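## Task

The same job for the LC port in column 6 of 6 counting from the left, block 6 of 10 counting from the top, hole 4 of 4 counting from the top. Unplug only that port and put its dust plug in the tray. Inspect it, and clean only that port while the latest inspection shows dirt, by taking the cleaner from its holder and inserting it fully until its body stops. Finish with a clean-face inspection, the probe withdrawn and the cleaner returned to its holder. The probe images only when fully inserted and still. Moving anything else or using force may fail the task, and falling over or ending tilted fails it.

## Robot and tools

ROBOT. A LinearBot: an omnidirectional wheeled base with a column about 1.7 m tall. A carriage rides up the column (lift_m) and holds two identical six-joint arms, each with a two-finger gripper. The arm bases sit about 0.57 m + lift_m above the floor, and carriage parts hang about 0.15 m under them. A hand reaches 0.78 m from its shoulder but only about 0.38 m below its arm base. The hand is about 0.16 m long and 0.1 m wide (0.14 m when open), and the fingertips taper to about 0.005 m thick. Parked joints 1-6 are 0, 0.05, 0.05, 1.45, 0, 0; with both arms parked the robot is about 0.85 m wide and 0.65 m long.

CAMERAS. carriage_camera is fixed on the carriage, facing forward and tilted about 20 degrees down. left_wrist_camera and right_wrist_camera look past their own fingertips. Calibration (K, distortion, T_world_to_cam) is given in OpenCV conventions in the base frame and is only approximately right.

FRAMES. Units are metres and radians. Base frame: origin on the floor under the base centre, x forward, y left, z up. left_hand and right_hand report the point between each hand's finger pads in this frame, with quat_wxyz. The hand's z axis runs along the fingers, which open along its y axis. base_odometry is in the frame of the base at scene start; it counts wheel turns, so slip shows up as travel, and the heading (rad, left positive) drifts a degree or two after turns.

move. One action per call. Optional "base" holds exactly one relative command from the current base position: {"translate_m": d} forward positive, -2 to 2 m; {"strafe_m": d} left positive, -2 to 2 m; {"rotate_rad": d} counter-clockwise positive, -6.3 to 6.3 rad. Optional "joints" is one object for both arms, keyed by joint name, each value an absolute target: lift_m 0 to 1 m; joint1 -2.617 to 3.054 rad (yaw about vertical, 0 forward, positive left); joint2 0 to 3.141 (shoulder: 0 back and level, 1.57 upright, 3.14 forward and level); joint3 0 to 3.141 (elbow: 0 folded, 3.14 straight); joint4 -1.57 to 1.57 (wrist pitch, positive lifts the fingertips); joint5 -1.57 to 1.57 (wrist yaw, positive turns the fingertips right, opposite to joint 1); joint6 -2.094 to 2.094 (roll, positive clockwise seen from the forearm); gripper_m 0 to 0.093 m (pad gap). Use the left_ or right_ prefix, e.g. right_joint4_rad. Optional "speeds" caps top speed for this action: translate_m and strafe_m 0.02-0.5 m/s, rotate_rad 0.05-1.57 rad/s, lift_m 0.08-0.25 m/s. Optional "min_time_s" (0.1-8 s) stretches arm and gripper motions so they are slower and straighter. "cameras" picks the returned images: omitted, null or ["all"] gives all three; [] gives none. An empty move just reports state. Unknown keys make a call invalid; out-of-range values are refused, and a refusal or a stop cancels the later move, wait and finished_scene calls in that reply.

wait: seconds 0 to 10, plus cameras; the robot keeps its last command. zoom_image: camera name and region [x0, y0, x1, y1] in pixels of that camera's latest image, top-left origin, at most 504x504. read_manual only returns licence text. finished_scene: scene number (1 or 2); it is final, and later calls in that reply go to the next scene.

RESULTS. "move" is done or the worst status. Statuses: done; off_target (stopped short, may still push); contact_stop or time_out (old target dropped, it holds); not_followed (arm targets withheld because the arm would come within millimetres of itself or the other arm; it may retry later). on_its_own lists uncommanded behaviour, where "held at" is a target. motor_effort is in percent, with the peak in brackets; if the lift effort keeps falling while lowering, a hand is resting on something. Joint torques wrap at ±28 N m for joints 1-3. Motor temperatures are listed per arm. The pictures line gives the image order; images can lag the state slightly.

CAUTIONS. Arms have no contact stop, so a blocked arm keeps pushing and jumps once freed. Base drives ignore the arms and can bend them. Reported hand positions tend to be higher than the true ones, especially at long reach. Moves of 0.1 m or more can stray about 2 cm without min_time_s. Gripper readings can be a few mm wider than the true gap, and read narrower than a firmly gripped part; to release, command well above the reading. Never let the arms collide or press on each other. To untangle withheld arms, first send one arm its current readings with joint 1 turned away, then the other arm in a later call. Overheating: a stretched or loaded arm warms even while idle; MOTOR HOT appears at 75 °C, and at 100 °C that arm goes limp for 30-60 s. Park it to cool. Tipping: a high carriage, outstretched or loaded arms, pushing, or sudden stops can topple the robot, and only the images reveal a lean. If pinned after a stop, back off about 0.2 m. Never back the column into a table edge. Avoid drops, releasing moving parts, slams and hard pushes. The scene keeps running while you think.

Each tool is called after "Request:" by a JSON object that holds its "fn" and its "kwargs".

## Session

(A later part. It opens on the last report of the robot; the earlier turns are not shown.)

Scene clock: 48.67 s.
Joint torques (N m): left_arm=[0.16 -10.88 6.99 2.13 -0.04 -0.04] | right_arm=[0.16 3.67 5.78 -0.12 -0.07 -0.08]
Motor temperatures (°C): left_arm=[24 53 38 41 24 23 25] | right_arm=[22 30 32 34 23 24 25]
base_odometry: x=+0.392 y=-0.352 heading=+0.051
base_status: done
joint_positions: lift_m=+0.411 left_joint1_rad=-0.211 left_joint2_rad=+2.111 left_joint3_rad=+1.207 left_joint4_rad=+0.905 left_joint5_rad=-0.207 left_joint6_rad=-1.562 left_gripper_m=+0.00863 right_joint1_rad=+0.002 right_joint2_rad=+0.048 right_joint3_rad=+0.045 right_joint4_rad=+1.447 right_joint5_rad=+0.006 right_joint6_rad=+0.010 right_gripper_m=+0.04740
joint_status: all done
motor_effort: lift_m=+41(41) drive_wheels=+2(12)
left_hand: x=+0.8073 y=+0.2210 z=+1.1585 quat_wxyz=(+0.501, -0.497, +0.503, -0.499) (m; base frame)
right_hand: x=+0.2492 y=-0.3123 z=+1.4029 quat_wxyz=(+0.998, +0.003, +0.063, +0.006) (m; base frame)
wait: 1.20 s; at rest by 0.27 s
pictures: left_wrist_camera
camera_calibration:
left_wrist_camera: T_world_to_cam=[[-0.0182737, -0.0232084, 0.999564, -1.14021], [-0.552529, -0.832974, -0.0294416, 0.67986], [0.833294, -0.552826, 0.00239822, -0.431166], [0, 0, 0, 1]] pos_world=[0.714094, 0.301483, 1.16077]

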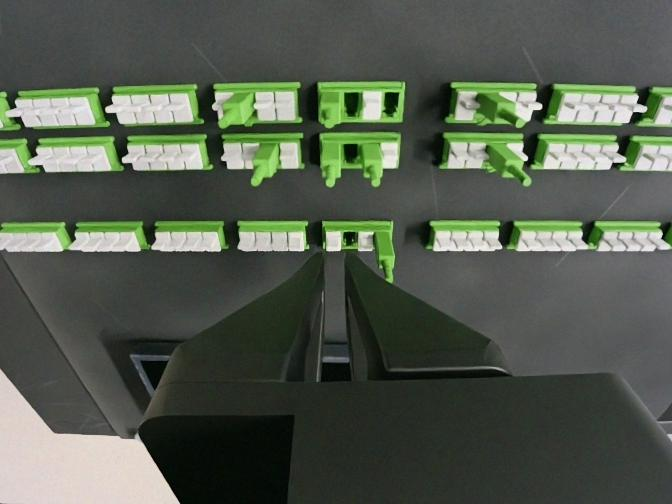

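Request:
{"fn": "move", "kwargs": {"base": {"translate_m":0.005}, "speeds": {"translate_m":0.02}, "cameras": []}}

Request:
{"fn": "wait", "kwargs": {"seconds": 1.2, "cameras": ["left_wrist_camera"]}}

Request:
{"fn": "zoom_image", "kwargs": {"camera": "left_wrist_camera", "region": [295, 210, 375, 290]}}

Scene clock: 49.60 s.
Joint torques (N m): left_arm=[0.09 -10.99 6.99 2.13 -0.06 -0.03] | right_arm=[0.03 3.77 5.7 -0.15 -0.08 0]
Motor temperatures (°C): left_arm=[24 53 38 41 24 23 25] | right_arm=[22 30 32 34 23 24 25]
move: done
base_odometry: x=+0.397 y=-0.352 heading=+0.051
base_status: done
joint_positions: lift_m=+0.411 left_joint1_rad=-0.211 left_joint2_rad=+2.111 left_joint3_rad=+1.207 left_joint4_rad=+0.905 left_joint5_rad=-0.207 left_joint6_rad=-1.562 left_gripper_m=+0.00863 right_joint1_rad=+0.002 right_joint2_rad=+0.048 right_joint3_rad=+0.045 right_joint4_rad=+1.447 right_joint5_rad=+0.006 right_joint6_rad=+0.010 right_gripper_m=+0.04740
joint_status: not commanded
motor_effort: lift_m=+40(41) drive_wheels=-5(9)
left_hand: x=+0.8073 y=+0.2210 z=+1.1585 quat_wxyz=(+0.501, -0.497, +0.503, -0.499) (m; base frame)
right_hand: x=+0.2492 y=-0.3123 z=+1.4029 quat_wxyz=(+0.998, +0.003, +0.063, +0.006) (m; base frame)
pictures: none
No camera images: "cameras" was empty.

Scene clock: 50.80 s.
Joint torques (N m): left_arm=[0.13 -10.96 6.98 2.14 -0.05 -0.02] | right_arm=[0.18 3.71 5.38 -0.14 -0.04 -0.02]
Motor temperatures (°C): left_arm=[24 54 38 41 24 23 25] | right_arm=[22 30 32 34 23 24 25]
base_odometry: x=+0.397 y=-0.352 heading=+0.051
base_status: done
joint_positions: lift_m=+0.411 left_joint1_rad=-0.211 left_joint2_rad=+2.111 left_joint3_rad=+1.207 left_joint4_rad=+0.905 left_joint5_rad=-0.207 left_joint6_rad=-1.562 left_gripper_m=+0.00863 right_joint1_rad=+0.002 right_joint2_rad=+0.048 right_joint3_rad=+0.045 right_joint4_rad=+1.447 right_joint5_rad=+0.006 right_joint6_rad=+0.010 right_gripper_m=+0.04740
joint_status: not commanded
motor_effort: lift_m=+40(41) drive_wheels=-5(9)
left_hand: x=+0.8073 y=+0.2210 z=+1.1585 quat_wxyz=(+0.501, -0.497, +0.503, -0.499) (m; base frame)
right_hand: x=+0.2492 y=-0.3123 z=+1.4029 quat_wxyz=(+0.998, +0.003, +0.063, +0.006) (m; base frame)
wait: 1.20 s; at rest by 0.27 s
pictures: left_wrist_camera
camera_calibration:
left_wrist_camera: T_world_to_cam=[[-0.0182737, -0.0232084, 0.999564, -1.14021], [-0.552529, -0.832974, -0.0294416, 0.67986], [0.833294, -0.552826, 0.00239822, -0.431166], [0, 0, 0, 1]] pos_world=[0.714094, 0.301483, 1.16077]

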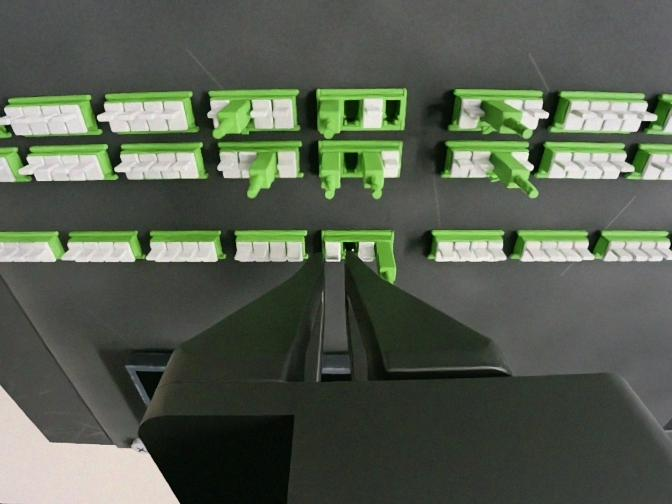

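Scaled by 6.300 from the camera's 672x504 image, which has a finer 960x720 frame.

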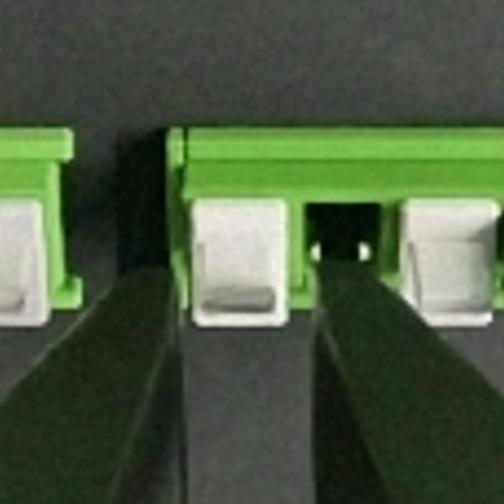

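Request:
{"fn": "move", "kwargs": {"base": {"strafe_m":0.0025}, "speeds": {"strafe_m":0.02}, "cameras": []}}

Request:
{"fn": "move", "kwargs": {"base": {"translate_m":0.002}, "speeds": {"translate_m":0.02}, "cameras": []}}

Request:
{"fn": "wait", "kwargs": {"seconds": 1.2, "cameras": ["left_wrist_camera"]}}

Request:
{"fn": "zoom_image", "kwargs": {"camera": "left_wrist_camera", "region": [295, 210, 375, 290]}}

Scene clock: 53.00 s.
Joint torques (N m): left_arm=[0.01 -10.95 6.94 2.12 -0.04 -0.03] | right_arm=[-0.02 3.84 5.45 -0.09 0.03 -0.04]
Motor temperatures (°C): left_arm=[24 54 39 41 24 23 25] | right_arm=[22 30 32 33 23 24 25]
move: done
base_odometry: x=+0.397 y=-0.349 heading=+0.051
base_status: done
joint_positions: lift_m=+0.411 left_joint1_rad=-0.210 left_joint2_rad=+2.111 left_joint3_rad=+1.207 left_joint4_rad=+0.905 left_joint5_rad=-0.207 left_joint6_rad=-1.562 left_gripper_m=+0.00863 right_joint1_rad=+0.001 right_joint2_rad=+0.048 right_joint3_rad=+0.045 right_joint4_rad=+1.447 right_joint5_rad=+0.004 right_joint6_rad=+0.010 right_gripper_m=+0.04740
joint_status: not commanded
motor_effort: lift_m=+40(41) drive_wheels=+2(6)
left_hand: x=+0.8074 y=+0.2217 z=+1.1585 quat_wxyz=(+0.502, -0.497, +0.502, -0.499) (m; base frame)
right_hand: x=+0.2492 y=-0.3121 z=+1.4029 quat_wxyz=(+0.998, +0.002, +0.063, +0.005) (m; base frame)
pictures: none
No camera images: "cameras" was empty.

Scene clock: 53.73 s.
Joint torques (N m): left_arm=[0.08 -10.88 6.95 2.12 -0.02 -0.03] | right_arm=[0.35 3.9 5.65 -0.13 -0.03 0.01]
Motor temperatures (°C): left_arm=[24 54 39 41 24 23 25] | right_arm=[22 30 32 33 23 24 26]
move: done
base_odometry: x=+0.399 y=-0.349 heading=+0.050
base_status: done
joint_positions: lift_m=+0.411 left_joint1_rad=-0.209 left_joint2_rad=+2.111 left_joint3_rad=+1.207 left_joint4_rad=+0.904 left_joint5_rad=-0.208 left_joint6_rad=-1.562 left_gripper_m=+0.00863 right_joint1_rad=+0.000 right_joint2_rad=+0.048 right_joint3_rad=+0.045 right_joint4_rad=+1.447 right_joint5_rad=+0.004 right_joint6_rad=+0.010 right_gripper_m=+0.04740
joint_status: not commanded
motor_effort: lift_m=+40(41) drive_wheels=-5(12)
left_hand: x=+0.8075 y=+0.2221 z=+1.1583 quat_wxyz=(+0.502, -0.497, +0.502, -0.498) (m; base frame)
right_hand: x=+0.2492 y=-0.3121 z=+1.4029 quat_wxyz=(+0.998, +0.002, +0.063, +0.005) (m; base frame)
pictures: none
No camera images: "cameras" was empty.

Scene clock: 54.93 s.
Joint torques (N m): left_arm=[0.02 -10.89 7.04 2.15 -0.04 -0.03] | right_arm=[0.35 3.85 5.63 -0.13 0 -0.03]
Motor temperatures (°C): left_arm=[24 54 39 41 24 23 25] | right_arm=[22 30 32 33 23 24 26]
base_odometry: x=+0.399 y=-0.349 heading=+0.050
base_status: done
joint_positions: lift_m=+0.411 left_joint1_rad=-0.209 left_joint2_rad=+2.111 left_joint3_rad=+1.207 left_joint4_rad=+0.904 left_joint5_rad=-0.208 left_joint6_rad=-1.562 left_gripper_m=+0.00863 right_joint1_rad=+0.000 right_joint2_rad=+0.048 right_joint3_rad=+0.045 right_joint4_rad=+1.447 right_joint5_rad=+0.004 right_joint6_rad=+0.010 right_gripper_m=+0.04740
joint_status: not commanded
motor_effort: lift_m=+40(41) drive_wheels=+1(12)
left_hand: x=+0.8075 y=+0.2221 z=+1.1583 quat_wxyz=(+0.502, -0.497, +0.502, -0.498) (m; base frame)
right_hand: x=+0.2492 y=-0.3121 z=+1.4029 quat_wxyz=(+0.998, +0.002, +0.063, +0.005) (m; base frame)
wait: 1.20 s; at rest by 0.27 s
pictures: left_wrist_camera
camera_calibration:
left_wrist_camera: T_world_to_cam=[[-0.0174603, -0.0233926, 0.999574, -1.14063], [-0.550262, -0.834484, -0.0291409, 0.679044], [0.83481, -0.550536, 0.00169824, -0.431534], [0, 0, 0, 1]] pos_world=[0.713985, 0.302394, 1.16066]

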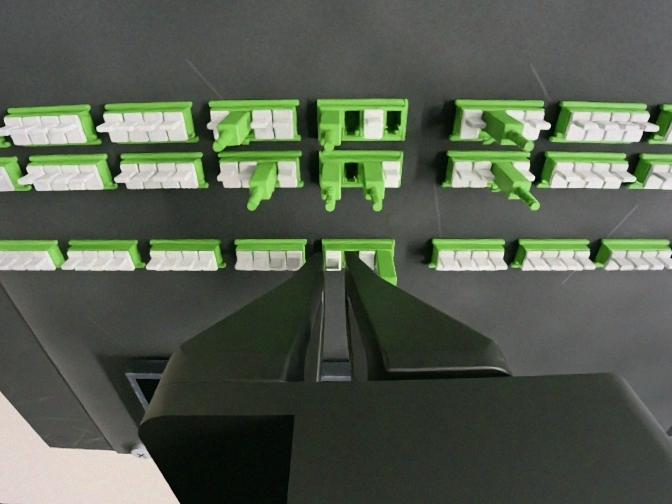

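Scaled by 6.300 from the camera's 672x504 image, which has a finer 960x720 frame.

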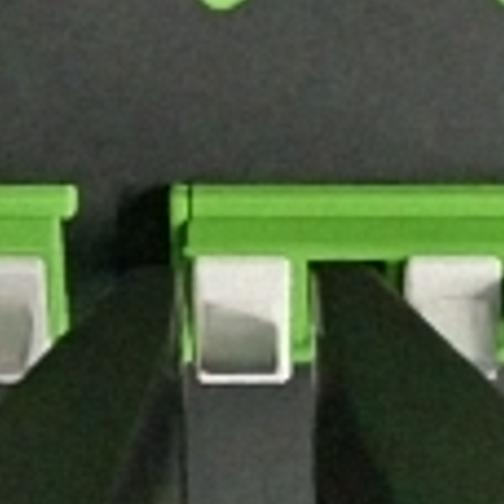

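Request:
{"fn": "move", "kwargs": {"joints": {"lift_m":0.4107}, "speeds": {"lift_m":0.08}, "cameras": []}}

Request:
{"fn": "move", "kwargs": {"joints": {"left_gripper_m":0.0045}, "min_time_s": 1.5, "cameras": []}}

Request:
{"fn": "move", "kwargs": {"joints": {"left_gripper_m":0.001}, "min_time_s": 1.5, "cameras": ["left_wrist_camera"]}}

Request:
{"fn": "zoom_image", "kwargs": {"camera": "left_wrist_camera", "region": [295, 210, 375, 290]}}

Scene clock: 55.90 s.
Joint torques (N m): left_arm=[-0.01 -10.93 7.01 2.12 -0.03 -0.03] | right_arm=[0.21 3.84 5.57 -0.15 -0.08 -0.08]
Motor temperatures (°C): left_arm=[24 55 39 42 24 23 25] | right_arm=[22 30 32 33 23 24 26]
move: done
base_odometry: x=+0.399 y=-0.349 heading=+0.050
base_status: not commanded
joint_positions: lift_m=+0.411 left_joint1_rad=-0.209 left_joint2_rad=+2.111 left_joint3_rad=+1.207 left_joint4_rad=+0.904 left_joint5_rad=-0.208 left_joint6_rad=-1.562 left_gripper_m=+0.00863 right_joint1_rad=+0.000 right_joint2_rad=+0.048 right_joint3_rad=+0.045 right_joint4_rad=+1.447 right_joint5_rad=+0.004 right_joint6_rad=+0.010 right_gripper_m=+0.04740
joint_status: all done
motor_effort: lift_m=+39(41) drive_wheels=+1(1)
left_hand: x=+0.8075 y=+0.2221 z=+1.1576 quat_wxyz=(+0.502, -0.497, +0.502, -0.498) (m; base frame)
right_hand: x=+0.2492 y=-0.3121 z=+1.4024 quat_wxyz=(+0.998, +0.002, +0.063, +0.005) (m; base frame)
pictures: none
No camera images: "cameras" was empty.

Scene clock: 57.70 s.
Joint torques (N m): left_arm=[0.01 -10.92 6.99 2.13 -0.03 -0.02] | right_arm=[0.31 3.75 5.59 -0.15 -0.13 0.01]
Motor temperatures (°C): left_arm=[24 55 39 42 24 23 25] | right_arm=[22 30 32 33 23 24 26]
move: done
base_odometry: x=+0.399 y=-0.349 heading=+0.050
base_status: not commanded
joint_positions: lift_m=+0.411 left_joint1_rad=-0.209 left_joint2_rad=+2.111 left_joint3_rad=+1.207 left_joint4_rad=+0.904 left_joint5_rad=-0.208 left_joint6_rad=-1.562 left_gripper_m=+0.00466 right_joint1_rad=+0.000 right_joint2_rad=+0.048 right_joint3_rad=+0.045 right_joint4_rad=+1.447 right_joint5_rad=+0.004 right_joint6_rad=+0.010 right_gripper_m=+0.04740
joint_status: all done
motor_effort: lift_m=+40(40) drive_wheels=+1(2)
left_hand: x=+0.8075 y=+0.2221 z=+1.1576 quat_wxyz=(+0.502, -0.497, +0.502, -0.498) (m; base frame)
right_hand: x=+0.2492 y=-0.3121 z=+1.4024 quat_wxyz=(+0.998, +0.002, +0.063, +0.005) (m; base frame)
pictures: none
No camera images: "cameras" was empty.

Scene clock: 59.50 s.
Joint torques (N m): left_arm=[-0.03 -10.96 7.01 2.14 -0.03 -0.04] | right_arm=[0.16 3.77 5.61 -0.07 -0.08 -0.03]
Motor temperatures (°C): left_arm=[23 55 39 42 24 23 26] | right_arm=[22 30 32 33 23 24 26]
move: done
base_odometry: x=+0.399 y=-0.349 heading=+0.050
base_status: not commanded
joint_positions: lift_m=+0.411 left_joint1_rad=-0.209 left_joint2_rad=+2.111 left_joint3_rad=+1.207 left_joint4_rad=+0.904 left_joint5_rad=-0.208 left_joint6_rad=-1.562 left_gripper_m=+0.00106 right_joint1_rad=+0.000 right_joint2_rad=+0.048 right_joint3_rad=+0.045 right_joint4_rad=+1.447 right_joint5_rad=+0.004 right_joint6_rad=+0.010 right_gripper_m=+0.04740
joint_status: all done
motor_effort: lift_m=+40(40) drive_wheels=+1(1)
left_hand: x=+0.8075 y=+0.2221 z=+1.1576 quat_wxyz=(+0.502, -0.497, +0.502, -0.498) (m; base frame)
right_hand: x=+0.2492 y=-0.3121 z=+1.4024 quat_wxyz=(+0.998, +0.002, +0.063, +0.005) (m; base frame)
pictures: left_wrist_camera
camera_calibration:
left_wrist_camera: T_world_to_cam=[[-0.0170715, -0.0235293, 0.999577, -1.14027], [-0.550273, -0.83448, -0.029041, 0.678918], [0.83481, -0.550536, 0.00129824, -0.43107], [0, 0, 0, 1]] pos_world=[0.713986, 0.302394, 1.16006]

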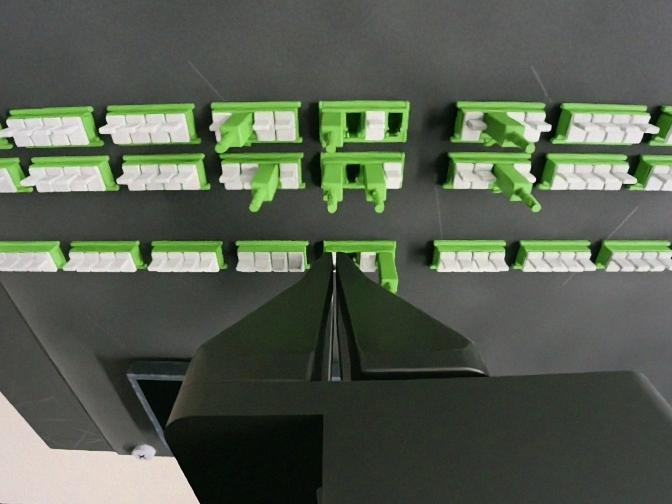

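Scaled by 6.300 from the camera's 672x504 image, which has a finer 960x720 frame.

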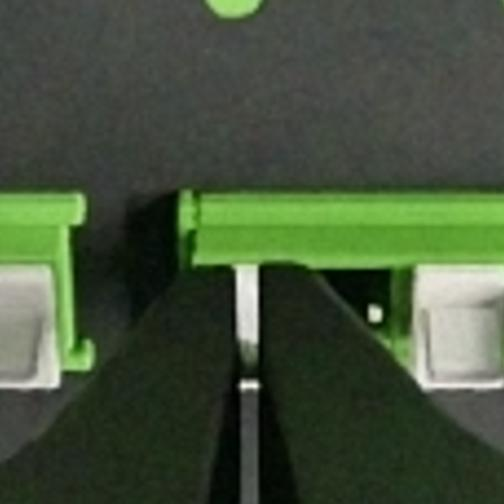

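Request:
{"fn": "move", "kwargs": {"joints": {"left_gripper_m":0.0}, "min_time_s": 0.5, "cameras": []}}

Request:
{"fn": "wait", "kwargs": {"seconds": 1, "cameras": ["left_wrist_camera"]}}

Request:
{"fn": "zoom_image", "kwargs": {"camera": "left_wrist_camera", "region": [315, 235, 355, 275]}}

Scene clock: 60.93 s.
Joint torques (N m): left_arm=[-0.01 -11.02 6.93 2.15 -0.04 -0.03] | right_arm=[0.25 3.71 5.7 -0.13 -0.03 0.05]
Motor temperatures (°C): left_arm=[23 56 39 42 24 23 26] | right_arm=[22 30 32 33 23 24 26]
move: done
base_odometry: x=+0.399 y=-0.349 heading=+0.050
base_status: not commanded
joint_positions: lift_m=+0.411 left_joint1_rad=-0.209 left_joint2_rad=+2.111 left_joint3_rad=+1.207 left_joint4_rad=+0.904 left_joint5_rad=-0.208 left_joint6_rad=-1.562 left_gripper_m=+0.00084 right_joint1_rad=+0.000 right_joint2_rad=+0.048 right_joint3_rad=+0.045 right_joint4_rad=+1.447 right_joint5_rad=+0.004 right_joint6_rad=+0.010 right_gripper_m=+0.04740
joint_status: all done
motor_effort: lift_m=+39(40) drive_wheels=+1(1)
left_hand: x=+0.8075 y=+0.2221 z=+1.1576 quat_wxyz=(+0.502, -0.497, +0.502, -0.498) (m; base frame)
right_hand: x=+0.2492 y=-0.3121 z=+1.4024 quat_wxyz=(+0.998, +0.002, +0.063, +0.005) (m; base frame)
pictures: none
No camera images: "cameras" was empty.

Scene clock: 61.93 s.
Joint torques (N m): left_arm=[-0.05 -10.91 6.99 2.13 -0.05 -0.03] | right_arm=[0.29 3.59 5.76 -0.16 0.02 -0.03]
Motor temperatures (°C): left_arm=[23 56 39 42 24 23 26] | right_arm=[22 30 32 33 23 24 26]
base_odometry: x=+0.399 y=-0.349 heading=+0.050
base_status: not commanded
joint_positions: lift_m=+0.411 left_joint1_rad=-0.209 left_joint2_rad=+2.111 left_joint3_rad=+1.207 left_joint4_rad=+0.904 left_joint5_rad=-0.208 left_joint6_rad=-1.562 left_gripper_m=+0.00084 right_joint1_rad=+0.000 right_joint2_rad=+0.048 right_joint3_rad=+0.045 right_joint4_rad=+1.447 right_joint5_rad=+0.004 right_joint6_rad=+0.010 right_gripper_m=+0.04740
joint_status: all done
motor_effort: lift_m=+39(40) drive_wheels=+1(1)
left_hand: x=+0.8075 y=+0.2221 z=+1.1576 quat_wxyz=(+0.502, -0.497, +0.502, -0.498) (m; base frame)
right_hand: x=+0.2492 y=-0.3121 z=+1.4024 quat_wxyz=(+0.998, +0.002, +0.063, +0.005) (m; base frame)
wait: 1.00 s; at rest by 0.27 s
pictures: left_wrist_camera
camera_calibration:
left_wrist_camera: T_world_to_cam=[[-0.0170715, -0.0235293, 0.999577, -1.14027], [-0.550273, -0.83448, -0.029041, 0.678918], [0.83481, -0.550536, 0.00129824, -0.43107], [0, 0, 0, 1]] pos_world=[0.713986, 0.302394, 1.16006]

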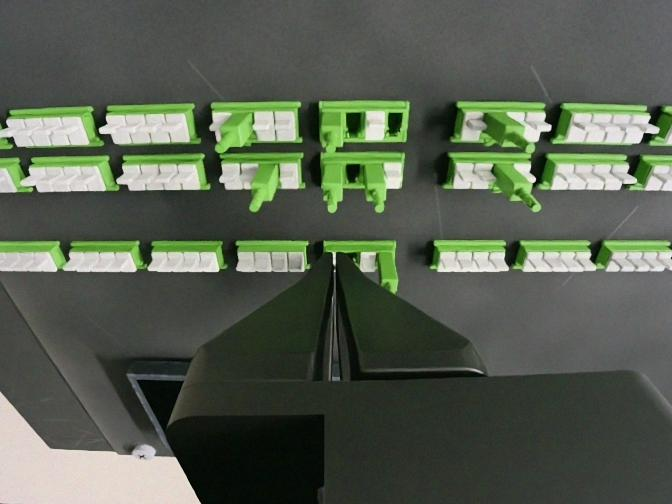

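Scaled by 12.600 from the camera's 672x504 image, which has a finer 960x720 frame.

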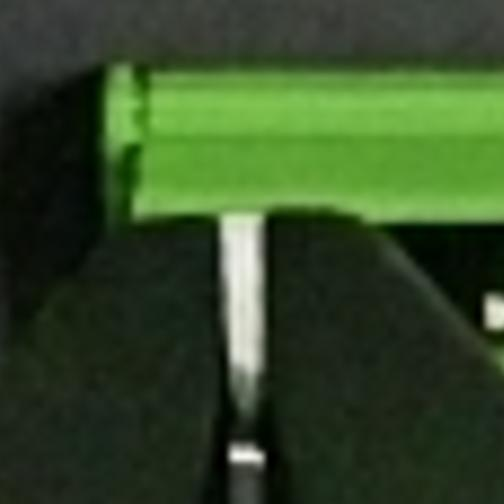

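Request:
{"fn": "move", "kwargs": {"base": {"translate_m":-0.004}, "speeds": {"translate_m":0.02}, "cameras": []}}

Request:
{"fn": "wait", "kwargs": {"seconds": 1.2, "cameras": ["left_wrist_camera"]}}

Request:
{"fn": "zoom_image", "kwargs": {"camera": "left_wrist_camera", "region": [295, 210, 375, 290]}}

Scene clock: 62.80 s.
Joint torques (N m): left_arm=[-0.02 -10.91 6.93 2.13 0 -0.03] | right_arm=[0.46 3.77 5.63 -0.11 -0.03 -0.02]
Motor temperatures (°C): left_arm=[23 56 39 42 24 23 26] | right_arm=[22 30 32 33 23 24 26]
move: done
base_odometry: x=+0.395 y=-0.350 heading=+0.050
base_status: done
joint_positions: lift_m=+0.411 left_joint1_rad=-0.209 left_joint2_rad=+2.111 left_joint3_rad=+1.207 left_joint4_rad=+0.905 left_joint5_rad=-0.208 left_joint6_rad=-1.562 left_gripper_m=+0.00083 right_joint1_rad=+0.000 right_joint2_rad=+0.048 right_joint3_rad=+0.045 right_joint4_rad=+1.446 right_joint5_rad=+0.004 right_joint6_rad=+0.010 right_gripper_m=+0.04740
joint_status: not commanded
motor_effort: lift_m=+40(40) drive_wheels=+1(13)
left_hand: x=+0.8075 y=+0.2221 z=+1.1579 quat_wxyz=(+0.502, -0.497, +0.502, -0.499) (m; base frame)
right_hand: x=+0.2495 y=-0.3121 z=+1.4023 quat_wxyz=(+0.998, +0.002, +0.064, +0.005) (m; base frame)
pictures: none
No camera images: "cameras" was empty.

Scene clock: 64.00 s.
Joint torques (N m): left_arm=[0.02 -10.92 6.98 2.12 -0.02 -0.03] | right_arm=[0.16 3.93 5.48 -0.06 -0.04 0.01]
Motor temperatures (°C): left_arm=[23 56 39 42 24 23 26] | right_arm=[22 30 32 33 23 24 26]
base_odometry: x=+0.395 y=-0.350 heading=+0.050
base_status: done
joint_positions: lift_m=+0.411 left_joint1_rad=-0.209 left_joint2_rad=+2.111 left_joint3_rad=+1.207 left_joint4_rad=+0.905 left_joint5_rad=-0.208 left_joint6_rad=-1.562 left_gripper_m=+0.00083 right_joint1_rad=+0.000 right_joint2_rad=+0.048 right_joint3_rad=+0.045 right_joint4_rad=+1.446 right_joint5_rad=+0.004 right_joint6_rad=+0.010 right_gripper_m=+0.04740
joint_status: not commanded
motor_effort: lift_m=+40(40) drive_wheels=+1(13)
left_hand: x=+0.8075 y=+0.2221 z=+1.1579 quat_wxyz=(+0.502, -0.497, +0.502, -0.499) (m; base frame)
right_hand: x=+0.2495 y=-0.3121 z=+1.4023 quat_wxyz=(+0.998, +0.002, +0.064, +0.005) (m; base frame)
wait: 1.20 s; at rest by 0.27 s
pictures: left_wrist_camera
camera_calibration:
left_wrist_camera: T_world_to_cam=[[-0.0182094, -0.0232576, 0.999564, -1.13973], [-0.550239, -0.834488, -0.0294406, 0.679365], [0.834808, -0.550535, 0.00239825, -0.432343], [0, 0, 0, 1]] pos_world=[0.713983, 0.302394, 1.16027]

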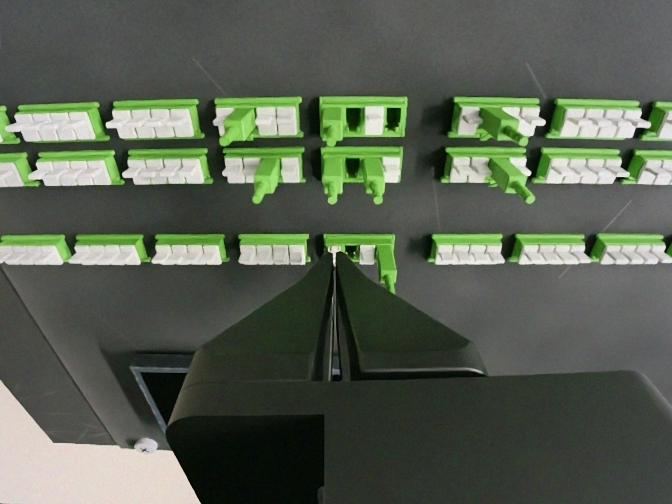

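Scaled by 6.300 from the camera's 672x504 image, which has a finer 960x720 frame.

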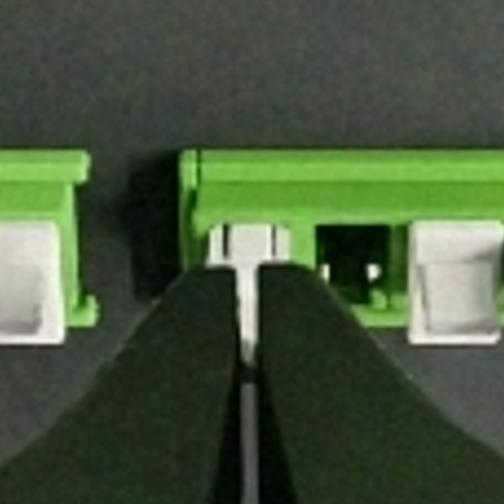

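Request:
{"fn": "move", "kwargs": {"base": {"translate_m":-0.012}, "speeds": {"translate_m":0.02}, "cameras": []}}

Request:
{"fn": "wait", "kwargs": {"seconds": 1.2, "cameras": ["left_wrist_camera"]}}

Request:
{"fn": "zoom_image", "kwargs": {"camera": "left_wrist_camera", "region": [295, 200, 375, 280]}}

Scene clock: 65.40 s.
Joint torques (N m): left_arm=[0.03 -10.89 6.97 2.13 -0.02 -0.02] | right_arm=[0.27 4 5.37 -0.13 -0.01 -0.01]
Motor temperatures (°C): left_arm=[23 56 39 42 24 23 26] | right_arm=[22 30 32 33 23 24 26]
move: done
base_odometry: x=+0.383 y=-0.350 heading=+0.050
base_status: done
joint_positions: lift_m=+0.411 left_joint1_rad=-0.209 left_joint2_rad=+2.111 left_joint3_rad=+1.207 left_joint4_rad=+0.905 left_joint5_rad=-0.208 left_joint6_rad=-1.562 left_gripper_m=+0.00083 right_joint1_rad=+0.000 right_joint2_rad=+0.048 right_joint3_rad=+0.045 right_joint4_rad=+1.447 right_joint5_rad=+0.004 right_joint6_rad=+0.010 right_gripper_m=+0.04740
joint_status: not commanded
motor_effort: lift_m=+40(40) drive_wheels=-5(13)
left_hand: x=+0.8075 y=+0.2221 z=+1.1579 quat_wxyz=(+0.502, -0.497, +0.502, -0.499) (m; base frame)
right_hand: x=+0.2491 y=-0.3121 z=+1.4024 quat_wxyz=(+0.998, +0.002, +0.063, +0.005) (m; base frame)
pictures: none
No camera images: "cameras" was empty.

Scene clock: 66.60 s.
Joint torques (N m): left_arm=[0.01 -10.93 6.94 2.14 -0.04 -0.02] | right_arm=[0.35 3.78 5.52 -0.14 -0.08 -0.02]
Motor temperatures (°C): left_arm=[23 57 39 42 24 23 26] | right_arm=[22 30 32 33 23 24 26]
base_odometry: x=+0.383 y=-0.351 heading=+0.050
base_status: done
joint_positions: lift_m=+0.411 left_joint1_rad=-0.209 left_joint2_rad=+2.111 left_joint3_rad=+1.207 left_joint4_rad=+0.905 left_joint5_rad=-0.208 left_joint6_rad=-1.562 left_gripper_m=+0.00083 right_joint1_rad=+0.000 right_joint2_rad=+0.048 right_joint3_rad=+0.045 right_joint4_rad=+1.447 right_joint5_rad=+0.004 right_joint6_rad=+0.010 right_gripper_m=+0.04740
joint_status: not commanded
motor_effort: lift_m=+40(40) drive_wheels=+1(13)
left_hand: x=+0.8075 y=+0.2221 z=+1.1579 quat_wxyz=(+0.502, -0.497, +0.502, -0.499) (m; base frame)
right_hand: x=+0.2492 y=-0.3121 z=+1.4024 quat_wxyz=(+0.998, +0.002, +0.063, +0.005) (m; base frame)
wait: 1.20 s; at rest by 0.27 s
pictures: left_wrist_camera
camera_calibration:
left_wrist_camera: T_world_to_cam=[[-0.0182094, -0.0232576, 0.999564, -1.13973], [-0.550239, -0.834488, -0.0294406, 0.679365], [0.834808, -0.550535, 0.00239825, -0.432343], [0, 0, 0, 1]] pos_world=[0.713983, 0.302394, 1.16027]

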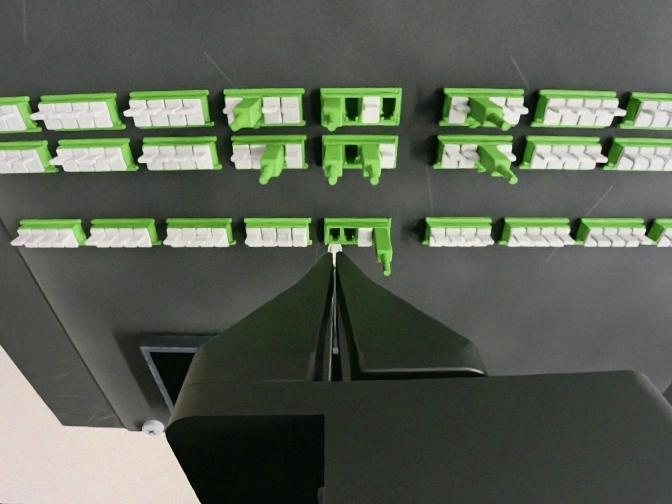

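Scaled by 6.300 from the camera's 672x504 image, which has a finer 960x720 frame.

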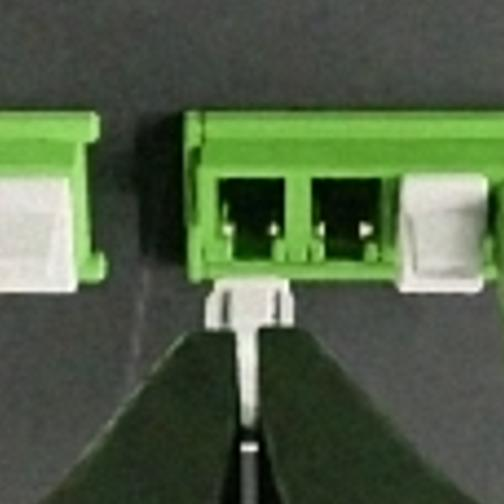

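Request:
{"fn": "move", "kwargs": {"base": {"translate_m":-0.16}, "speeds": {"translate_m":0.15}, "cameras": []}}

Request:
{"fn": "move", "kwargs": {"base": {"strafe_m":0.36}, "joints": {"left_joint4_rad":0.3,"left_joint6_rad":0.0,"lift_m":0.5}, "speeds": {"strafe_m":0.15}, "min_time_s": 2, "cameras": []}}

Request:
{"fn": "wait", "kwargs": {"seconds": 1.2, "cameras": ["left_wrist_camera","carriage_camera"]}}

Scene clock: 70.13 s.
Joint torques (N m): left_arm=[-0.03 -10.93 7.01 2.13 -0.03 -0.03] | right_arm=[0.18 3.54 5.46 -0.14 -0.06 0.01]
Motor temperatures (°C): left_arm=[23 57 39 43 24 23 26] | right_arm=[22 30 32 33 23 24 26]
move: done
base_odometry: x=+0.223 y=-0.358 heading=+0.050
base_status: done
joint_positions: lift_m=+0.411 left_joint1_rad=-0.209 left_joint2_rad=+2.111 left_joint3_rad=+1.207 left_joint4_rad=+0.905 left_joint5_rad=-0.208 left_joint6_rad=-1.562 left_gripper_m=+0.00083 right_joint1_rad=+0.000 right_joint2_rad=+0.048 right_joint3_rad=+0.045 right_joint4_rad=+1.446 right_joint5_rad=+0.004 right_joint6_rad=+0.010 right_gripper_m=+0.04740
joint_status: not commanded
motor_effort: lift_m=+39(40) drive_wheels=+0(16)
left_hand: x=+0.8075 y=+0.2221 z=+1.1579 quat_wxyz=(+0.502, -0.497, +0.502, -0.499) (m; base frame)
right_hand: x=+0.2493 y=-0.3121 z=+1.4024 quat_wxyz=(+0.998, +0.002, +0.064, +0.005) (m; base frame)
pictures: none
No camera images: "cameras" was empty.

Scene clock: 73.57 s.
Joint torques (N m): left_arm=[-0.02 -10.85 6.89 1.86 -0.11 0.09] | right_arm=[0.12 3.81 5.41 -0.11 -0.07 0.01]
Motor temperatures (°C): left_arm=[23 57 40 42 24 23 26] | right_arm=[22 30 32 33 23 24 26]
move: done
base_odometry: x=+0.205 y=+0.001 heading=+0.050
base_status: done
joint_positions: lift_m=+0.500 left_joint1_rad=-0.209 left_joint2_rad=+2.111 left_joint3_rad=+1.207 left_joint4_rad=+0.319 left_joint5_rad=-0.208 left_joint6_rad=-0.009 left_gripper_m=+0.00082 right_joint1_rad=+0.000 right_joint2_rad=+0.048 right_joint3_rad=+0.045 right_joint4_rad=+1.446 right_joint5_rad=+0.004 right_joint6_rad=+0.010 right_gripper_m=+0.04740
joint_status: all done
motor_effort: lift_m=+38(48) drive_wheels=-4(9)
left_hand: x=+0.7682 y=+0.2308 z=+1.1131 quat_wxyz=(+0.478, +0.038, +0.877, +0.040) (m; base frame)
right_hand: x=+0.2492 y=-0.3121 z=+1.4917 quat_wxyz=(+0.998, +0.002, +0.063, +0.005) (m; base frame)
pictures: none
No camera images: "cameras" was empty.

Scene clock: 74.77 s.
Joint torques (N m): left_arm=[-0.03 -10.81 6.87 1.85 -0.1 0.07] | right_arm=[0.08 3.77 5.44 -0.11 -0.05 0.02]
Motor temperatures (°C): left_arm=[23 57 40 42 24 23 26] | right_arm=[22 30 32 32 23 24 26]
base_odometry: x=+0.205 y=+0.001 heading=+0.050
base_status: done
joint_positions: lift_m=+0.500 left_joint1_rad=-0.209 left_joint2_rad=+2.111 left_joint3_rad=+1.207 left_joint4_rad=+0.319 left_joint5_rad=-0.208 left_joint6_rad=-0.009 left_gripper_m=+0.00082 right_joint1_rad=+0.000 right_joint2_rad=+0.048 right_joint3_rad=+0.045 right_joint4_rad=+1.446 right_joint5_rad=+0.004 right_joint6_rad=+0.010 right_gripper_m=+0.04740
joint_status: all done
motor_effort: lift_m=+39(48) drive_wheels=-4(9)
left_hand: x=+0.7682 y=+0.2308 z=+1.1131 quat_wxyz=(+0.478, +0.038, +0.877, +0.040) (m; base frame)
right_hand: x=+0.2492 y=-0.3121 z=+1.4917 quat_wxyz=(+0.998, +0.002, +0.063, +0.005) (m; base frame)
wait: 1.20 s; at rest by 0.27 s
pictures: carriage_camera, left_wrist_camera
camera_calibration:
carriage_camera: T_world_to_cam=[[-0.0363689, -0.998764, -0.033866, 0.0583302], [-0.390446, 0.0453962, -0.919506, 1.40765], [0.919907, -0.0202185, -0.391615, 0.476384], [0, 0, 0, 1]] pos_world=[0.113502, 0.00398818, 1.48287]
left_wrist_camera: T_world_to_cam=[[-0.0519576, -0.992631, -0.109469, 0.388657], [-0.912631, 0.0917027, -0.398367, 1.13887], [0.40547, 0.0792069, -0.91067, 0.806148], [0, 0, 0, 1]] pos_world=[0.732693, 0.217503, 1.23037]

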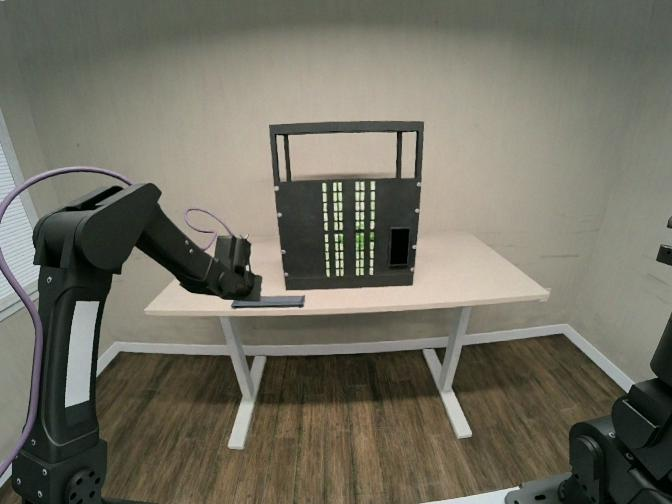

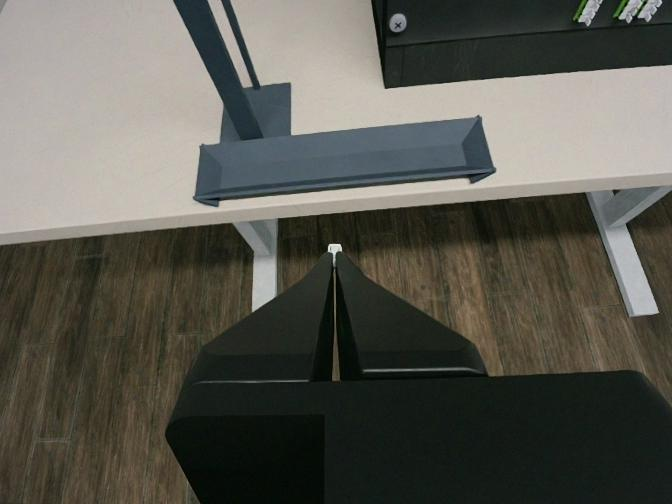

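Request:
{"fn": "move", "kwargs": {"base": {"translate_m":0.15}, "joints": {"left_joint4_rad":0.05}, "speeds": {"translate_m":0.1}, "min_time_s": 1.5, "cameras": []}}

Request:
{"fn": "wait", "kwargs": {"seconds": 1, "cameras": ["left_wrist_camera"]}}

Scene clock: 77.70 s.
Joint torques (N m): left_arm=[-0.06 -10.61 6.63 1.55 -0.13 0.07] | right_arm=[0.25 3.86 5.52 -0.06 -0.07 -0.04]
Motor temperatures (°C): left_arm=[23 58 40 42 24 23 26] | right_arm=[22 30 32 32 23 24 26]
move: done
base_odometry: x=+0.355 y=+0.009 heading=+0.050
base_status: done
joint_positions: lift_m=+0.500 left_joint1_rad=-0.209 left_joint2_rad=+2.111 left_joint3_rad=+1.207 left_joint4_rad=+0.070 left_joint5_rad=-0.208 left_joint6_rad=-0.009 left_gripper_m=+0.00082 right_joint1_rad=+0.000 right_joint2_rad=+0.048 right_joint3_rad=+0.045 right_joint4_rad=+1.445 right_joint5_rad=+0.004 right_joint6_rad=+0.010 right_gripper_m=+0.04740
joint_status: all done
motor_effort: lift_m=+39(40) drive_wheels=+2(13)
left_hand: x=+0.7298 y=+0.2389 z=+1.0674 quat_wxyz=(+0.366, +0.055, +0.927, +0.057) (m; base frame)
right_hand: x=+0.2494 y=-0.3121 z=+1.4917 quat_wxyz=(+0.998, +0.002, +0.064, +0.005) (m; base frame)
pictures: none
No camera images: "cameras" was empty.

Scene clock: 78.70 s.
Joint torques (N m): left_arm=[-0.03 -10.61 6.63 1.57 -0.13 0.05] | right_arm=[0.25 3.73 5.53 -0.11 -0.04 0.03]
Motor temperatures (°C): left_arm=[23 58 40 42 24 23 26] | right_arm=[22 30 32 32 23 24 26]
base_odometry: x=+0.355 y=+0.009 heading=+0.050
base_status: done
joint_positions: lift_m=+0.500 left_joint1_rad=-0.209 left_joint2_rad=+2.111 left_joint3_rad=+1.207 left_joint4_rad=+0.070 left_joint5_rad=-0.208 left_joint6_rad=-0.009 left_gripper_m=+0.00082 right_joint1_rad=+0.000 right_joint2_rad=+0.048 right_joint3_rad=+0.045 right_joint4_rad=+1.445 right_joint5_rad=+0.004 right_joint6_rad=+0.010 right_gripper_m=+0.04740
joint_status: all done
motor_effort: lift_m=+39(40) drive_wheels=+2(13)
left_hand: x=+0.7297 y=+0.2389 z=+1.0674 quat_wxyz=(+0.366, +0.055, +0.927, +0.057) (m; base frame)
right_hand: x=+0.2494 y=-0.3121 z=+1.4917 quat_wxyz=(+0.998, +0.002, +0.064, +0.005) (m; base frame)
wait: 1.00 s; at rest by 0.27 s
pictures: left_wrist_camera
camera_calibration:
left_wrist_camera: T_world_to_cam=[[-0.0832878, -0.98599, -0.144521, 0.448413], [-0.98121, 0.106469, -0.160908, 0.877976], [0.174041, 0.128404, -0.976331, 1.00666], [0, 0, 0, 1]] pos_world=[0.723627, 0.219395, 1.18891]

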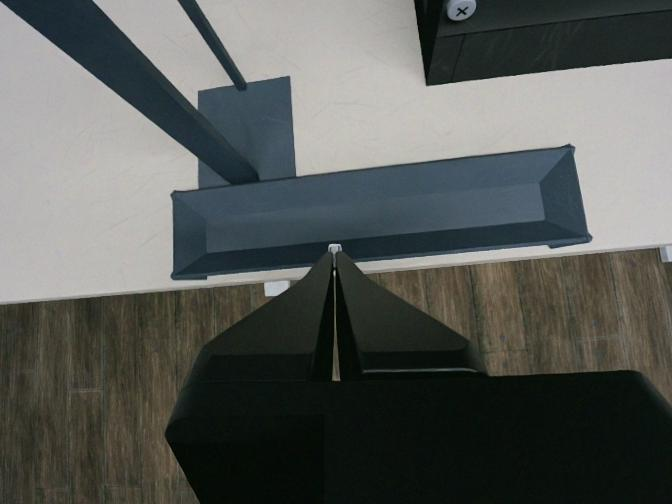

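Request:
{"fn": "move", "kwargs": {"base": {"translate_m":0.042}, "joints": {"lift_m":0.45}, "speeds": {"translate_m":0.05,"lift_m":0.08}, "cameras": []}}

Request:
{"fn": "wait", "kwargs": {"seconds": 1, "cameras": ["left_wrist_camera","carriage_camera"]}}

Scene clock: 83.07 s.
Joint torques (N m): left_arm=[-0.06 -10.61 6.6 1.65 -0.12 0.07] | right_arm=[0.32 3.93 5.48 -0.14 -0.11 -0.02]
Motor temperatures (°C): left_arm=[23 58 40 41 24 23 26] | right_arm=[22 30 32 32 23 24 26]
move: done
base_odometry: x=+0.397 y=+0.011 heading=+0.051
base_status: done
joint_positions: lift_m=+0.450 left_joint1_rad=-0.209 left_joint2_rad=+2.111 left_joint3_rad=+1.208 left_joint4_rad=+0.059 left_joint5_rad=-0.208 left_joint6_rad=-0.009 left_gripper_m=+0.00082 right_joint1_rad=+0.000 right_joint2_rad=+0.048 right_joint3_rad=+0.045 right_joint4_rad=+1.446 right_joint5_rad=+0.004 right_joint6_rad=+0.010 right_gripper_m=+0.04740
joint_status: all done
motor_effort: lift_m=+41(44) drive_wheels=+2(13)
left_hand: x=+0.7281 y=+0.2393 z=+1.0157 quat_wxyz=(+0.362, +0.056, +0.929, +0.058) (m; base frame)
right_hand: x=+0.2492 y=-0.3121 z=+1.4416 quat_wxyz=(+0.998, +0.002, +0.063, +0.005) (m; base frame)
pictures: none
No camera images: "cameras" was empty.

Scene clock: 84.07 s.
Joint torques (N m): left_arm=[-0.06 -10.65 6.56 1.66 -0.13 0.06] | right_arm=[0.25 3.6 5.61 -0.14 -0.05 0.01]
Motor temperatures (°C): left_arm=[23 58 40 41 24 23 26] | right_arm=[22 30 32 32 23 24 26]
base_odometry: x=+0.397 y=+0.011 heading=+0.051
base_status: done
joint_positions: lift_m=+0.450 left_joint1_rad=-0.209 left_joint2_rad=+2.111 left_joint3_rad=+1.208 left_joint4_rad=+0.059 left_joint5_rad=-0.208 left_joint6_rad=-0.008 left_gripper_m=+0.00082 right_joint1_rad=+0.000 right_joint2_rad=+0.048 right_joint3_rad=+0.045 right_joint4_rad=+1.446 right_joint5_rad=+0.004 right_joint6_rad=+0.010 right_gripper_m=+0.04740
joint_status: all done
motor_effort: lift_m=+41(44) drive_wheels=-5(13)
left_hand: x=+0.7281 y=+0.2393 z=+1.0157 quat_wxyz=(+0.362, +0.056, +0.929, +0.058) (m; base frame)
right_hand: x=+0.2492 y=-0.3121 z=+1.4416 quat_wxyz=(+0.998, +0.002, +0.063, +0.005) (m; base frame)
wait: 1.00 s; at rest by 0.27 s
pictures: carriage_camera, left_wrist_camera
camera_calibration:
carriage_camera: T_world_to_cam=[[-0.0363689, -0.998764, -0.033866, 0.0566302], [-0.390446, 0.0453962, -0.919506, 1.36149], [0.919907, -0.0202185, -0.391615, 0.456725], [0, 0, 0, 1]] pos_world=[0.113502, 0.00398818, 1.43267]
left_wrist_camera: T_world_to_cam=[[-0.0850396, -0.985625, -0.145984, 0.443854], [-0.982696, 0.107163, -0.151077, 0.858897], [0.164549, 0.130611, -0.977683, 0.964212], [0, 0, 0, 1]] pos_world=[0.72312, 0.219495, 1.13725]

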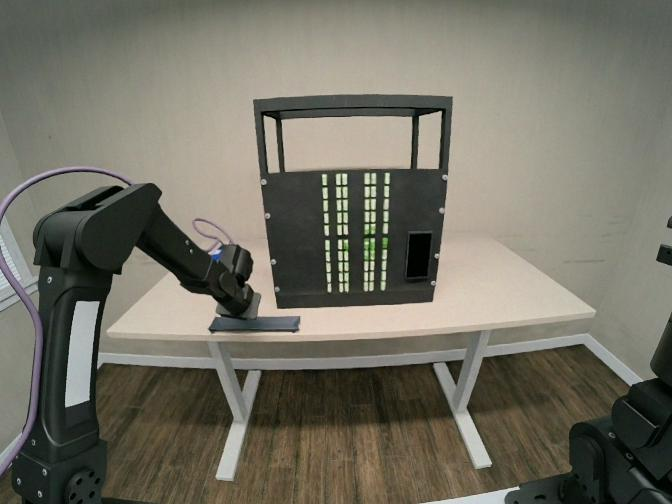

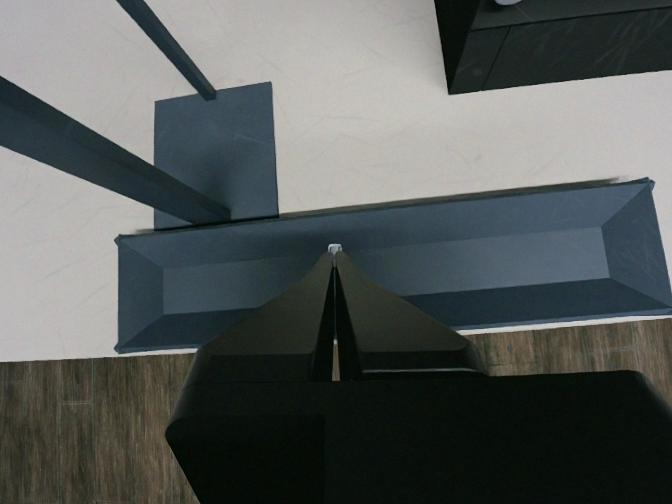

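Request:
{"fn": "move", "kwargs": {"base": {"translate_m":-0.006}, "joints": {"lift_m":0.428}, "speeds": {"translate_m":0.02,"lift_m":0.08}, "cameras": []}}

Request:
{"fn": "wait", "kwargs": {"seconds": 1, "cameras": ["left_wrist_camera"]}}

Request:
{"fn": "zoom_image", "kwargs": {"camera": "left_wrist_camera", "region": [285, 200, 385, 300]}}

Scene clock: 86.53 s.
Joint torques (N m): left_arm=[-0.09 -10.7 6.48 1.66 -0.14 0.06] | right_arm=[0.16 3.81 5.42 -0.06 -0.03 -0.04]
Motor temperatures (°C): left_arm=[23 58 39 40 24 23 26] | right_arm=[22 30 32 32 23 24 26]
move: done
base_odometry: x=+0.391 y=+0.011 heading=+0.051
base_status: done
joint_positions: lift_m=+0.428 left_joint1_rad=-0.209 left_joint2_rad=+2.112 left_joint3_rad=+1.209 left_joint4_rad=+0.055 left_joint5_rad=-0.208 left_joint6_rad=-0.008 left_gripper_m=+0.00082 right_joint1_rad=+0.000 right_joint2_rad=+0.048 right_joint3_rad=+0.045 right_joint4_rad=+1.446 right_joint5_rad=+0.004 right_joint6_rad=+0.010 right_gripper_m=+0.04740
joint_status: all done
motor_effort: lift_m=+40(43) drive_wheels=-4(12)
left_hand: x=+0.7278 y=+0.2393 z=+0.9933 quat_wxyz=(+0.360, +0.056, +0.929, +0.058) (m; base frame)
right_hand: x=+0.2493 y=-0.3121 z=+1.4196 quat_wxyz=(+0.998, +0.002, +0.064, +0.005) (m; base frame)
pictures: none
No camera images: "cameras" was empty.

Scene clock: 87.53 s.
Joint torques (N m): left_arm=[-0.1 -10.65 6.45 1.68 -0.13 0.06] | right_arm=[0.24 3.55 5.48 -0.12 -0.07 0.03]
Motor temperatures (°C): left_arm=[23 58 39 40 24 23 26] | right_arm=[22 30 32 32 23 24 26]
base_odometry: x=+0.391 y=+0.011 heading=+0.051
base_status: done
joint_positions: lift_m=+0.428 left_joint1_rad=-0.209 left_joint2_rad=+2.112 left_joint3_rad=+1.209 left_joint4_rad=+0.055 left_joint5_rad=-0.208 left_joint6_rad=-0.008 left_gripper_m=+0.00082 right_joint1_rad=+0.000 right_joint2_rad=+0.048 right_joint3_rad=+0.045 right_joint4_rad=+1.446 right_joint5_rad=+0.004 right_joint6_rad=+0.010 right_gripper_m=+0.04740
joint_status: all done
motor_effort: lift_m=+41(43) drive_wheels=+1(12)
left_hand: x=+0.7278 y=+0.2393 z=+0.9933 quat_wxyz=(+0.360, +0.056, +0.929, +0.058) (m; base frame)
right_hand: x=+0.2493 y=-0.3121 z=+1.4196 quat_wxyz=(+0.998, +0.002, +0.064, +0.005) (m; base frame)
wait: 1.00 s; at rest by 0.27 s
pictures: left_wrist_camera
camera_calibration:
left_wrist_camera: T_world_to_cam=[[-0.0854871, -0.985534, -0.146339, 0.441289], [-0.983139, 0.107269, -0.148094, 0.852578], [0.161649, 0.131211, -0.978086, 0.944694], [0, 0, 0, 1]] pos_world=[0.723218, 0.219495, 1.11483]

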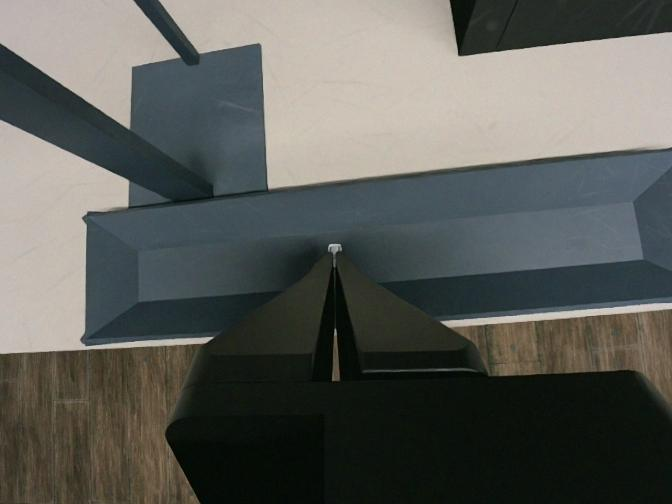

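Scaled by 5.040 from the camera's 672x504 image, which has a finer 960x720 frame.

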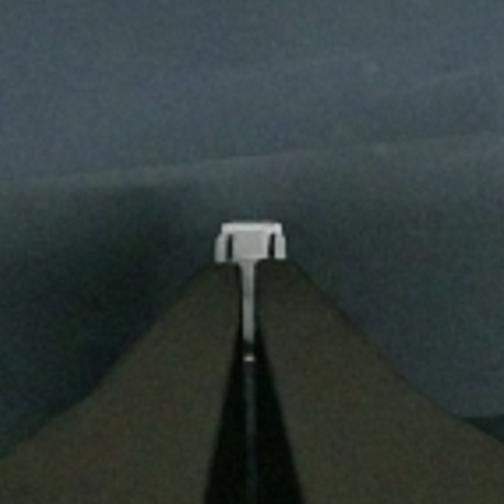

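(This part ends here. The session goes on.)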